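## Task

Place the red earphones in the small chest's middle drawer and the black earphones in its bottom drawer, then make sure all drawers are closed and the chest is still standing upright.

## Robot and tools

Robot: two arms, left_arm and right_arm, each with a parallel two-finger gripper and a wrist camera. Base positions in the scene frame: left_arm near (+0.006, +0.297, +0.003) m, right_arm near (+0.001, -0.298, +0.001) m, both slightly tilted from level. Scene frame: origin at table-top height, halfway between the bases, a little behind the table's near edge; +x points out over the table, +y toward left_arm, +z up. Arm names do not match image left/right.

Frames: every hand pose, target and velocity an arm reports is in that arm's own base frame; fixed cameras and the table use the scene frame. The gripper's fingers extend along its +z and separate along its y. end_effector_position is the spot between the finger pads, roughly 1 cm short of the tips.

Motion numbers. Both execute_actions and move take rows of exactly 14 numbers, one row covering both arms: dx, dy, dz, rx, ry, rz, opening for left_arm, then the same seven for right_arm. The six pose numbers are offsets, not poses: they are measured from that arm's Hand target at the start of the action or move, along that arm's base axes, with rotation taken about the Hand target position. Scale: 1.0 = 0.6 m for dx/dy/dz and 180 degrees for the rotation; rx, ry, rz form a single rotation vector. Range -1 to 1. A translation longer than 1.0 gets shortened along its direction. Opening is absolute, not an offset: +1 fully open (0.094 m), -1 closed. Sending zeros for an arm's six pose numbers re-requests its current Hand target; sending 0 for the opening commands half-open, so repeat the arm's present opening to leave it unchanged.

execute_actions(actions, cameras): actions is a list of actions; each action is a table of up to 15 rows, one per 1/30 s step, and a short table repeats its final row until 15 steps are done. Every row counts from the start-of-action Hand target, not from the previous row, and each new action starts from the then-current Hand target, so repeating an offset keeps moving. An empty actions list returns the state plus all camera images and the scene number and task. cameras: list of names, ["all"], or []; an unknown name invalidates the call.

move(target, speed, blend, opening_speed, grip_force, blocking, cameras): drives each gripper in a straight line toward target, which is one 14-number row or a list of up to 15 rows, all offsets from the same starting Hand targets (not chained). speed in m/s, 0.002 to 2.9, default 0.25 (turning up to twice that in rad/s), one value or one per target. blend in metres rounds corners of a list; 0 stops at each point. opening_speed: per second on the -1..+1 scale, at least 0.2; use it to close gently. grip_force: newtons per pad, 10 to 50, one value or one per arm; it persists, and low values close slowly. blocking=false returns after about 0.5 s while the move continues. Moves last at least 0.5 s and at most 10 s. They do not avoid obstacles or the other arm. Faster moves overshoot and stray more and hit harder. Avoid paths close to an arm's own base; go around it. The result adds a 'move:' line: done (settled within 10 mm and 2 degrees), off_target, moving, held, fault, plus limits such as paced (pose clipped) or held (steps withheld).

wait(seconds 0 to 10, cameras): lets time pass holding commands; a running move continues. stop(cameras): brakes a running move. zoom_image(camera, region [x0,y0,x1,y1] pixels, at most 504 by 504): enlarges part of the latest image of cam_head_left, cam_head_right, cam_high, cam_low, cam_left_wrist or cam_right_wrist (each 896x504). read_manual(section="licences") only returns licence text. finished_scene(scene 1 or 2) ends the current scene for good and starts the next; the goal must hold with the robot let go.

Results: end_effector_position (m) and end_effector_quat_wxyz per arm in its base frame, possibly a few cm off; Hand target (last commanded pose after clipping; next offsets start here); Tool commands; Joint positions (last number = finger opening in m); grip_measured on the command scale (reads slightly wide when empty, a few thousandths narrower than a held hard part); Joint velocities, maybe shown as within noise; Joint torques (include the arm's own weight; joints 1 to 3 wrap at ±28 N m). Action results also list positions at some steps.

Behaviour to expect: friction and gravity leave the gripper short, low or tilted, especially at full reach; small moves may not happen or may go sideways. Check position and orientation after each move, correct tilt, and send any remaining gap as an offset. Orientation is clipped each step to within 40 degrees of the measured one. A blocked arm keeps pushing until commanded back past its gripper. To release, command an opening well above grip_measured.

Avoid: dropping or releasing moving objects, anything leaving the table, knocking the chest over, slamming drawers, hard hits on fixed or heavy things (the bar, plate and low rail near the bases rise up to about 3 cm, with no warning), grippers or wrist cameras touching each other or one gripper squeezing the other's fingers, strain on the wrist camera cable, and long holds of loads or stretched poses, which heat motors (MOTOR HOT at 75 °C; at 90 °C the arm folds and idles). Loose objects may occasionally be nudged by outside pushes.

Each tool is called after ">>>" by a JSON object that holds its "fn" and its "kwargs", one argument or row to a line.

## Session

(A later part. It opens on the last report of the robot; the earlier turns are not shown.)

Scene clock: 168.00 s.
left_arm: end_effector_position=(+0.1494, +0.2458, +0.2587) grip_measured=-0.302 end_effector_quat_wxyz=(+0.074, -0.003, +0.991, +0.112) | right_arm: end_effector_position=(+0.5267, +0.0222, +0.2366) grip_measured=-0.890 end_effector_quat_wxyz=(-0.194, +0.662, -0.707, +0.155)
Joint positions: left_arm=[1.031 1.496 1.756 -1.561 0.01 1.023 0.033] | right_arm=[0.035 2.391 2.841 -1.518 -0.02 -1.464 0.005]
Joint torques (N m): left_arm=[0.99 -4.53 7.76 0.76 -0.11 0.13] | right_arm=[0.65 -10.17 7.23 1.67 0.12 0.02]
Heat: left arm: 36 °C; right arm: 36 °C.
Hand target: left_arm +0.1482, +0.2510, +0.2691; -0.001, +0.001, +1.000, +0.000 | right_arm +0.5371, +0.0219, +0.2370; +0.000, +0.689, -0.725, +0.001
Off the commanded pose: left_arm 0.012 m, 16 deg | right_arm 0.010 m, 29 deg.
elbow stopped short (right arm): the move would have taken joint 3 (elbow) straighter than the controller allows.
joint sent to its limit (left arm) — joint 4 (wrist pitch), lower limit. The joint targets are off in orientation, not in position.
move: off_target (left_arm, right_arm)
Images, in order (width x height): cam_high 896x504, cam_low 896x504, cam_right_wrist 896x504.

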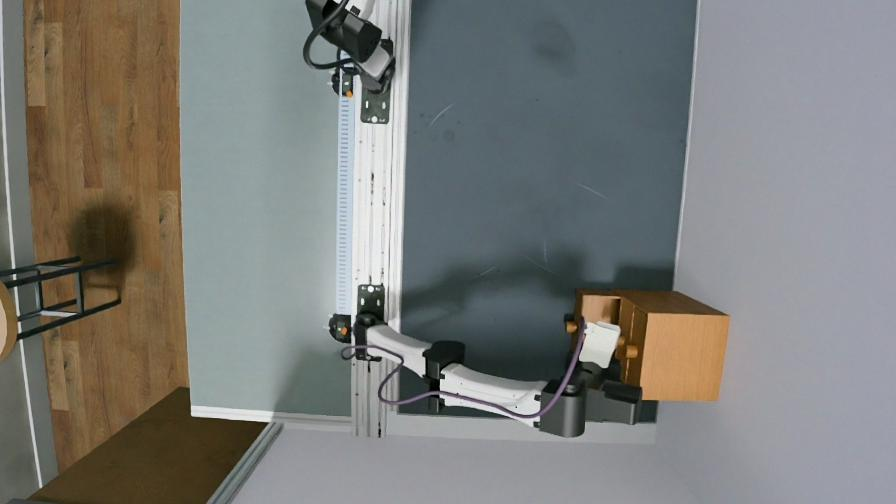

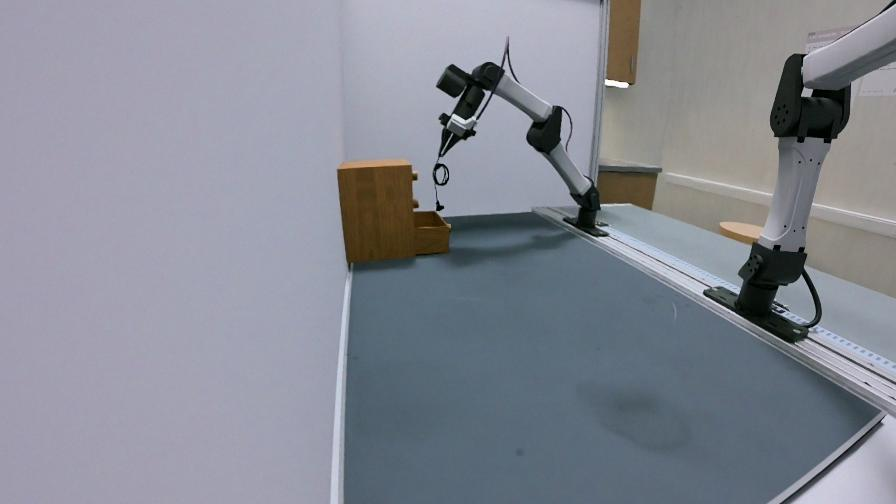

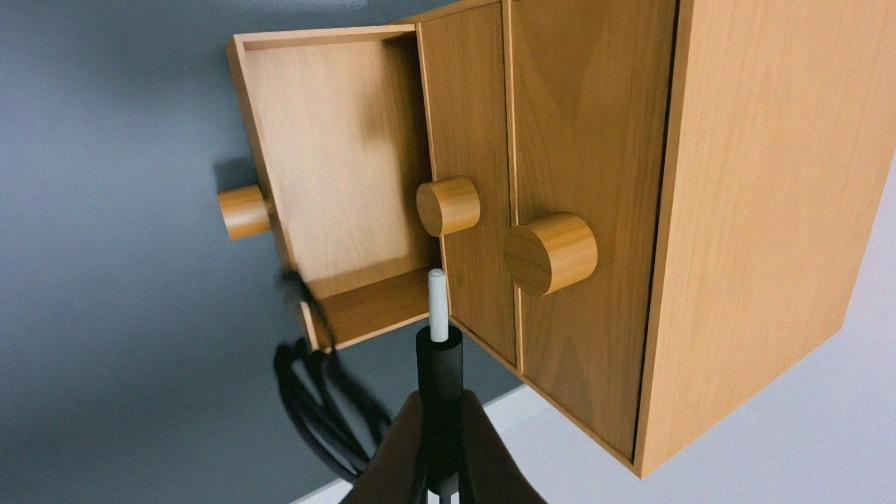

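>>> {"fn": "move", "kwargs": {
  "target": [
    [0,0,0,0,0,0,-0.3,0.055,0,0.0,0.013,-0.158,-0.004,-1],
    [0,0,0,0,0,0,-0.3,0.055,0,-0.2,0.013,-0.158,-0.004,-1]
  ],
  "speed": 0.12,
  "cameras": ["cam_right_wrist","cam_low","cam_head_right"]
}}

Scene clock: 171.30 s.
left_arm: end_effector_position=(+0.1494, +0.2458, +0.2587) grip_measured=-0.302 end_effector_quat_wxyz=(+0.074, -0.003, +0.991, +0.112) | right_arm: end_effector_position=(+0.5664, +0.0235, +0.0993) grip_measured=-0.890 end_effector_quat_wxyz=(-0.175, +0.666, -0.712, +0.139)
Joint positions: left_arm=[1.031 1.496 1.756 -1.561 0.01 1.023 0.033] | right_arm=[0.035 2.363 2.217 -0.975 -0.019 -1.464 0.005]
Joint torques (N m): left_arm=[1.01 -4.55 7.77 0.76 -0.11 0.14] | right_arm=[0.06 -16.49 5.24 1.55 0.01 0.06]
Heat: left arm: 37 °C; right arm: 37 °C.
Hand target: left_arm +0.1482, +0.2510, +0.2691; -0.001, +0.001, +1.000, +0.000 | right_arm +0.5701, +0.0219, +0.1171; -0.192, +0.663, -0.707, +0.155
Off the commanded pose: left_arm 0.012 m, 16 deg | right_arm 0.018 m, 3 deg.
elbow stopped short (right arm): the move would have taken joint 3 (elbow) straighter than the controller allows.
joint sent to its limit (left arm) — joint 4 (wrist pitch), lower limit. The joint targets are off in orientation, not in position.
move: off_target (left_arm, right_arm)
Images, in order (width x height): cam_head_right 896x504, cam_low 896x504, cam_right_wrist 896x504.

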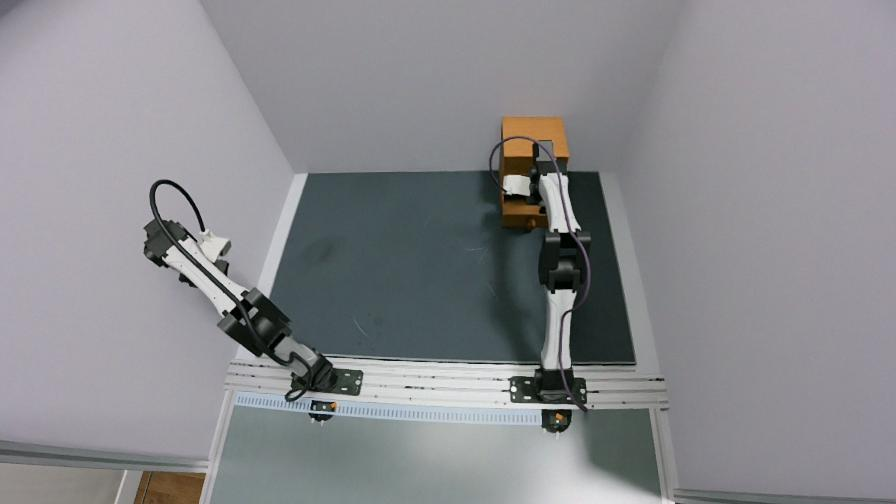

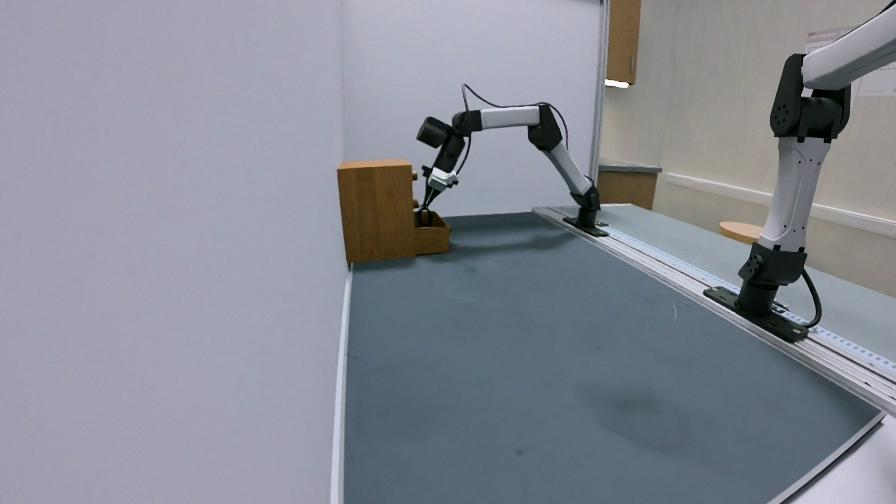

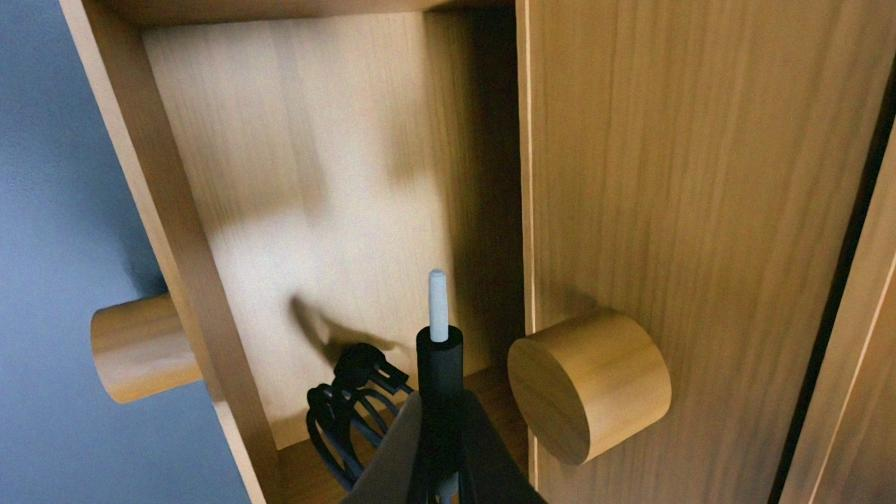

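>>> {"fn": "move", "kwargs": {
  "target": [
    [0,0,0,0,0,0,-0.3,-0.01,0.05,-0.085,0,0,0,-1],
    [0,0,0,0,0,0,-0.3,-0.01,0.05,-0.085,0,0,0,-0.5],
    [0,0,0,0,0,0,-0.3,-0.025,0.05,0.15,0,0,0,-0.5]
  ],
  "speed": [0.1,0.1,0.12],
  "cameras": ["cam_right_wrist","cam_low"]
}}

Scene clock: 175.70 s.
left_arm: end_effector_position=(+0.1494, +0.2458, +0.2587) grip_measured=-0.302 end_effector_quat_wxyz=(+0.074, -0.003, +0.991, +0.112) | right_arm: end_effector_position=(+0.5517, +0.0530, +0.2135) grip_measured=-0.502 end_effector_quat_wxyz=(-0.206, +0.664, -0.701, +0.160)
Joint positions: left_arm=[1.031 1.496 1.756 -1.561 0.01 1.023 0.033] | right_arm=[0.096 2.457 2.841 -1.426 0 -1.421 0.023]
Joint torques (N m): left_arm=[1.01 -4.53 7.77 0.76 -0.11 0.13] | right_arm=[0.47 -10.37 7.5 1.4 0.12 0.18]
Heat: left arm: 37 °C; right arm: 39 °C.
Hand target: left_arm +0.1482, +0.2510, +0.2691; -0.001, +0.001, +1.000, +0.000 | right_arm +0.5551, +0.0520, +0.2069; -0.192, +0.663, -0.707, +0.155
Off the commanded pose: left_arm 0.012 m, 16 deg | right_arm 0.007 m, 2 deg.
elbow stopped short (right arm): the move would have taken joint 3 (elbow) straighter than the controller allows.
joint sent to its limit (left arm) — joint 4 (wrist pitch), lower limit. The joint targets are off in orientation, not in position.
move: off_target (left_arm); target 2's new opening was sent with right_arm's hand 0.027 m and 4 deg from that target
Images, in order (width x height): cam_low 896x504, cam_right_wrist 896x504.

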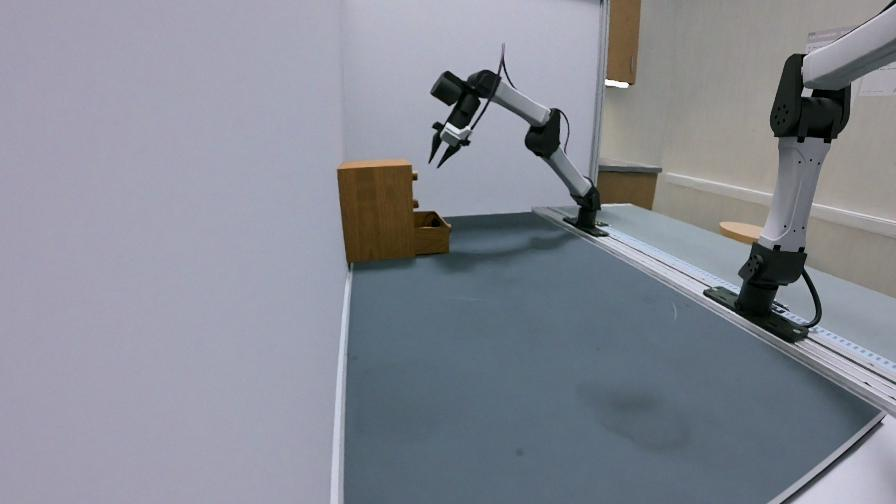

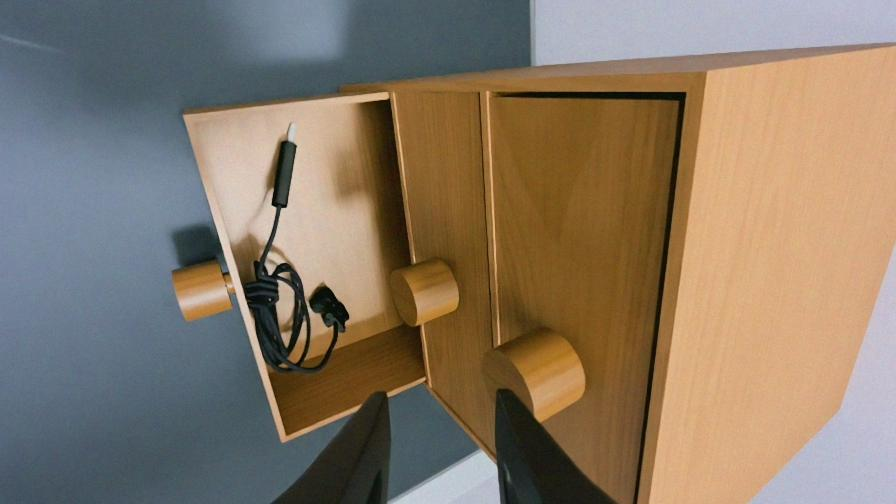

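>>> {"fn": "move", "kwargs": {
  "target": [
    [0,0,0,0,0,0,-0.3,-0.2585,-0.02,0.055,0.391,-0.219,-0.294,0.4],
    [0,0,0,0,0,0,-0.3,-0.2085,-0.042,-0.318,0.391,-0.219,-0.294,0.4],
    [0,0,0,0,0,0,-0.3,-0.087,-0.042,-0.325,0.391,-0.219,-0.294,0.4]
  ],
  "speed": [0.3,0.25,0.12],
  "blend": [0.03,0,0],
  "cameras": ["cam_right_wrist"]
}}

Scene clock: 181.63 s.
left_arm: end_effector_position=(+0.1494, +0.2458, +0.2587) grip_measured=-0.302 end_effector_quat_wxyz=(+0.074, -0.003, +0.991, +0.112) | right_arm: end_effector_position=(+0.4986, +0.0280, +0.0174) grip_measured=+0.398 end_effector_quat_wxyz=(+0.643, +0.005, +0.765, +0.002)
Joint positions: left_arm=[1.031 1.496 1.756 -1.561 0.01 1.023 0.033] | right_arm=[0.087 2.323 0.733 1.417 0.088 0.025 0.066]
Joint torques (N m): left_arm=[1.01 -4.53 7.77 0.76 -0.11 0.13] | right_arm=[-0.29 -7.9 4.78 2.25 -0.02 -0.02]
Heat: left arm: 37 °C; right arm: 38 °C.
Hand target: left_arm +0.1482, +0.2510, +0.2691; -0.001, +0.001, +1.000, +0.000 | right_arm +0.5029, +0.0268, +0.0120; +0.641, +0.000, +0.768, +0.001
Off the commanded pose: left_arm 0.012 m, 16 deg | right_arm 0.007 m, 1 deg.
joint sent to its limit (left arm) — joint 4 (wrist pitch), lower limit. The joint targets are off in orientation, not in position.
move: off_target (left_arm)
Images, in order (width x height): cam_right_wrist 896x504.

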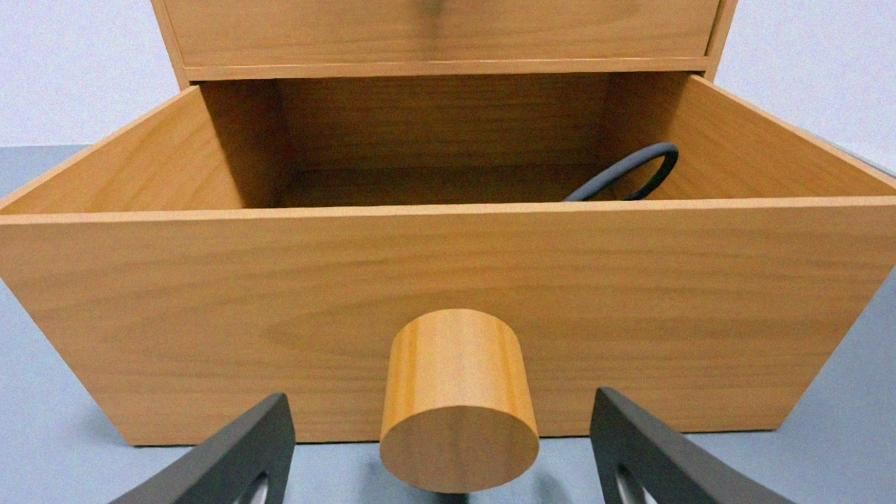

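>>> {"fn": "move", "kwargs": {
  "target": [
    [0,0,0,0,0,0,-0.3,0.01,0.004,-0.003,0,0,0,-0.55],
    [0,0,0,0,0,0,-0.3,0.01,0.004,0.02,0,0,0,-0.55],
    [0,0,0,0,0,0,-0.3,0.235,0.004,0.028,0,0,0,-0.55]
  ],
  "speed": [0.1,0.08,0.08],
  "cameras": ["cam_right_wrist","cam_high","cam_low"]
}}

Scene clock: 185.23 s.
left_arm: end_effector_position=(+0.1494, +0.2458, +0.2587) grip_measured=-0.302 end_effector_quat_wxyz=(+0.074, -0.003, +0.991, +0.112) | right_arm: end_effector_position=(+0.5924, +0.0257, +0.0172) grip_measured=-0.444 end_effector_quat_wxyz=(+0.626, +0.008, +0.779, -0.004)
Joint positions: left_arm=[1.031 1.496 1.756 -1.561 0.01 1.023 0.033] | right_arm=[0.068 2.43 1.166 1.046 0.083 0.021 0.026]
Joint torques (N m): left_arm=[1.02 -4.55 7.79 0.76 -0.11 0.13] | right_arm=[-0.23 -6.82 20.56 1.45 -0.14 -0.03]
Heat: left arm: 37 °C; right arm: 37 °C.
Hand target: left_arm +0.1482, +0.2510, +0.2691; -0.001, +0.001, +1.000, +0.000 | right_arm +0.6439, +0.0292, +0.0289; +0.641, +0.000, +0.768, +0.001
Off the commanded pose: left_arm 0.012 m, 16 deg | right_arm 0.053 m, 2 deg.
joint sent to its limit (left arm) — joint 4 (wrist pitch), lower limit. The joint targets are off in orientation, not in position.
move: off_target (left_arm, right_arm)
Images, in order (width x height): cam_high 896x504, cam_low 896x504, cam_right_wrist 896x504.

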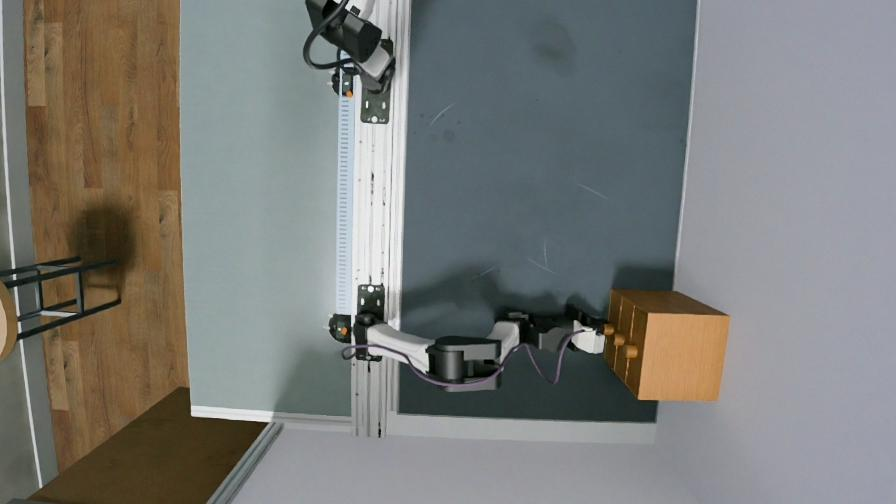

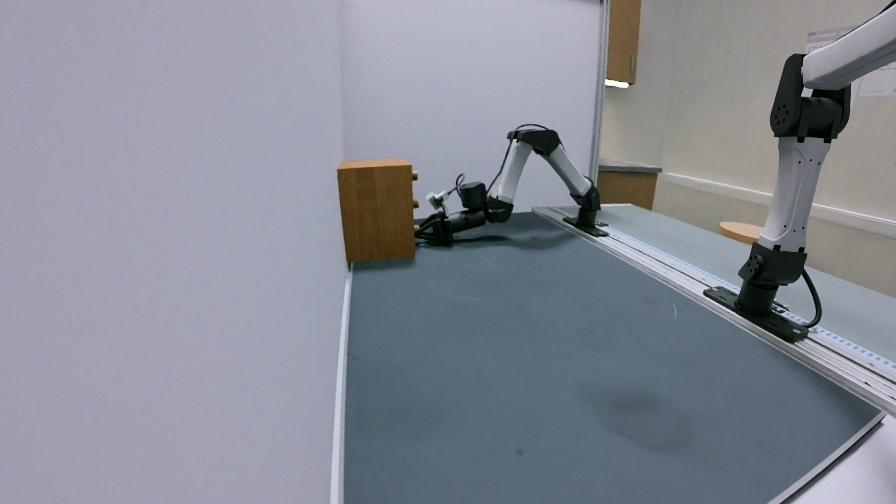

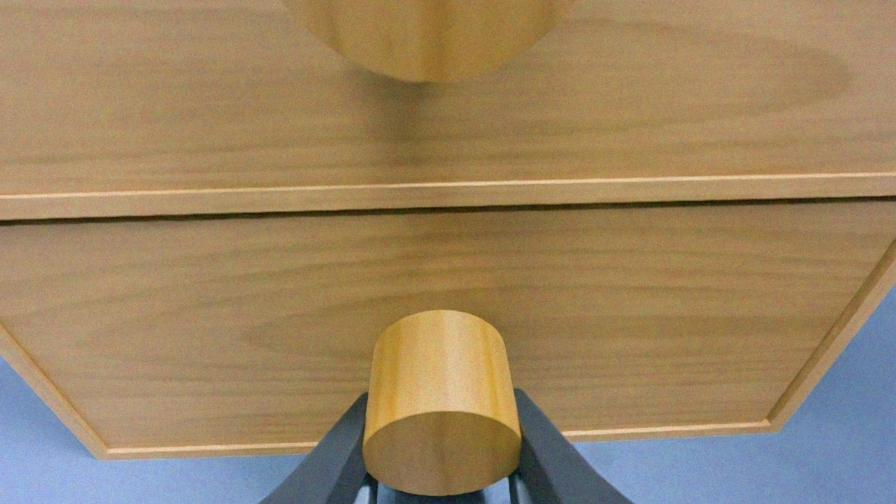

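Shut. Release and back off.

>>> {"fn": "move", "kwargs": {
  "target": [
    [0,0,0,0,0,0,-0.3,-0.075,0,-0.012,0,0,0,-0.55],
    [0,0,0,0,0,0,-0.3,-0.075,0,-0.012,0,0,0,0.4],
    [0,0,0,0,0,0,-0.3,-0.26,0,0.05,0,0,0,0.4],
    [0,0,0,0,0,0,-0.3,-0.35,0,0.3,0,0,0,0.4]
  ],
  "speed": [0.2,0.1,0.15,0.25],
  "cameras": ["cam_right_wrist","cam_low"]
}}

Scene clock: 189.53 s.
left_arm: end_effector_position=(+0.1494, +0.2458, +0.2587) grip_measured=-0.302 end_effector_quat_wxyz=(+0.074, -0.003, +0.991, +0.112) | right_arm: end_effector_position=(+0.4284, +0.0293, +0.1905) grip_measured=+0.398 end_effector_quat_wxyz=(+0.626, -0.004, +0.779, +0.004)
Joint positions: left_arm=[1.031 1.496 1.756 -1.561 0.01 1.023 0.033] | right_arm=[0.105 1.384 0.607 0.56 0.091 0.021 0.066]
Joint torques (N m): left_arm=[1.01 -4.55 7.76 0.76 -0.11 0.13] | right_arm=[0.8 -6.34 9.59 2.27 0.21 0.07]
Heat: left arm: 37 °C; right arm: 37 °C.
Hand target: left_arm +0.1482, +0.2510, +0.2691; -0.001, +0.001, +1.000, +0.000 | right_arm +0.4339, +0.0292, +0.2089; +0.641, +0.000, +0.768, +0.001
Off the commanded pose: left_arm 0.012 m, 16 deg | right_arm 0.019 m, 2 deg.
joint sent to its limit (left arm) — joint 4 (wrist pitch), lower limit. The joint targets are off in orientation, not in position.
move: off_target (left_arm, right_arm)
Images, in order (width x height): cam_low 896x504, cam_right_wrist 896x504.

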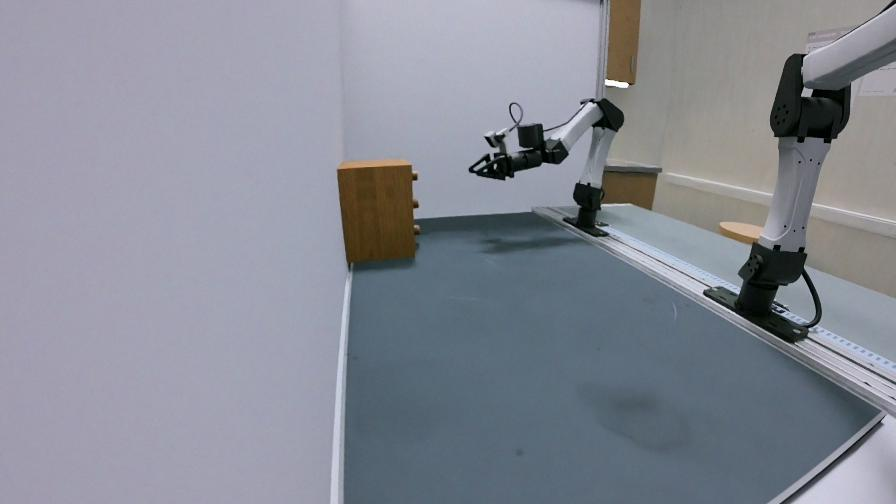

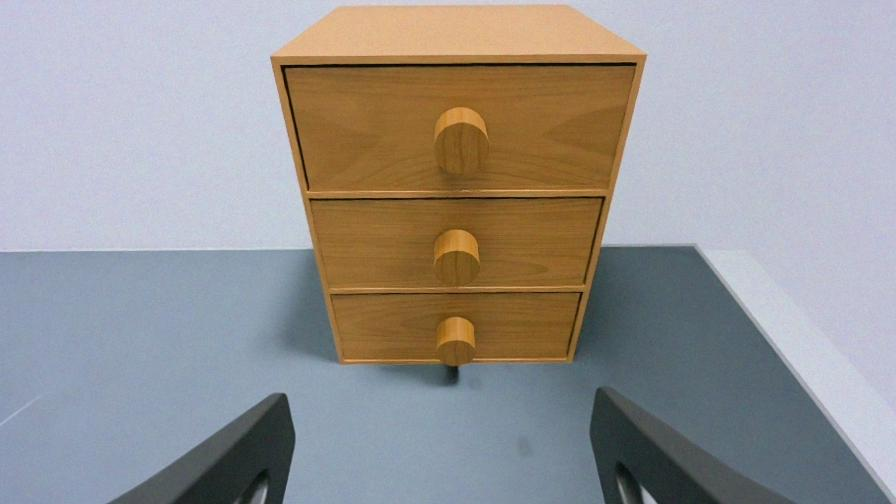

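>>> {"fn": "finished_scene", "kwargs": {
  "scene": 1
}}

The scene is finished: the task was done.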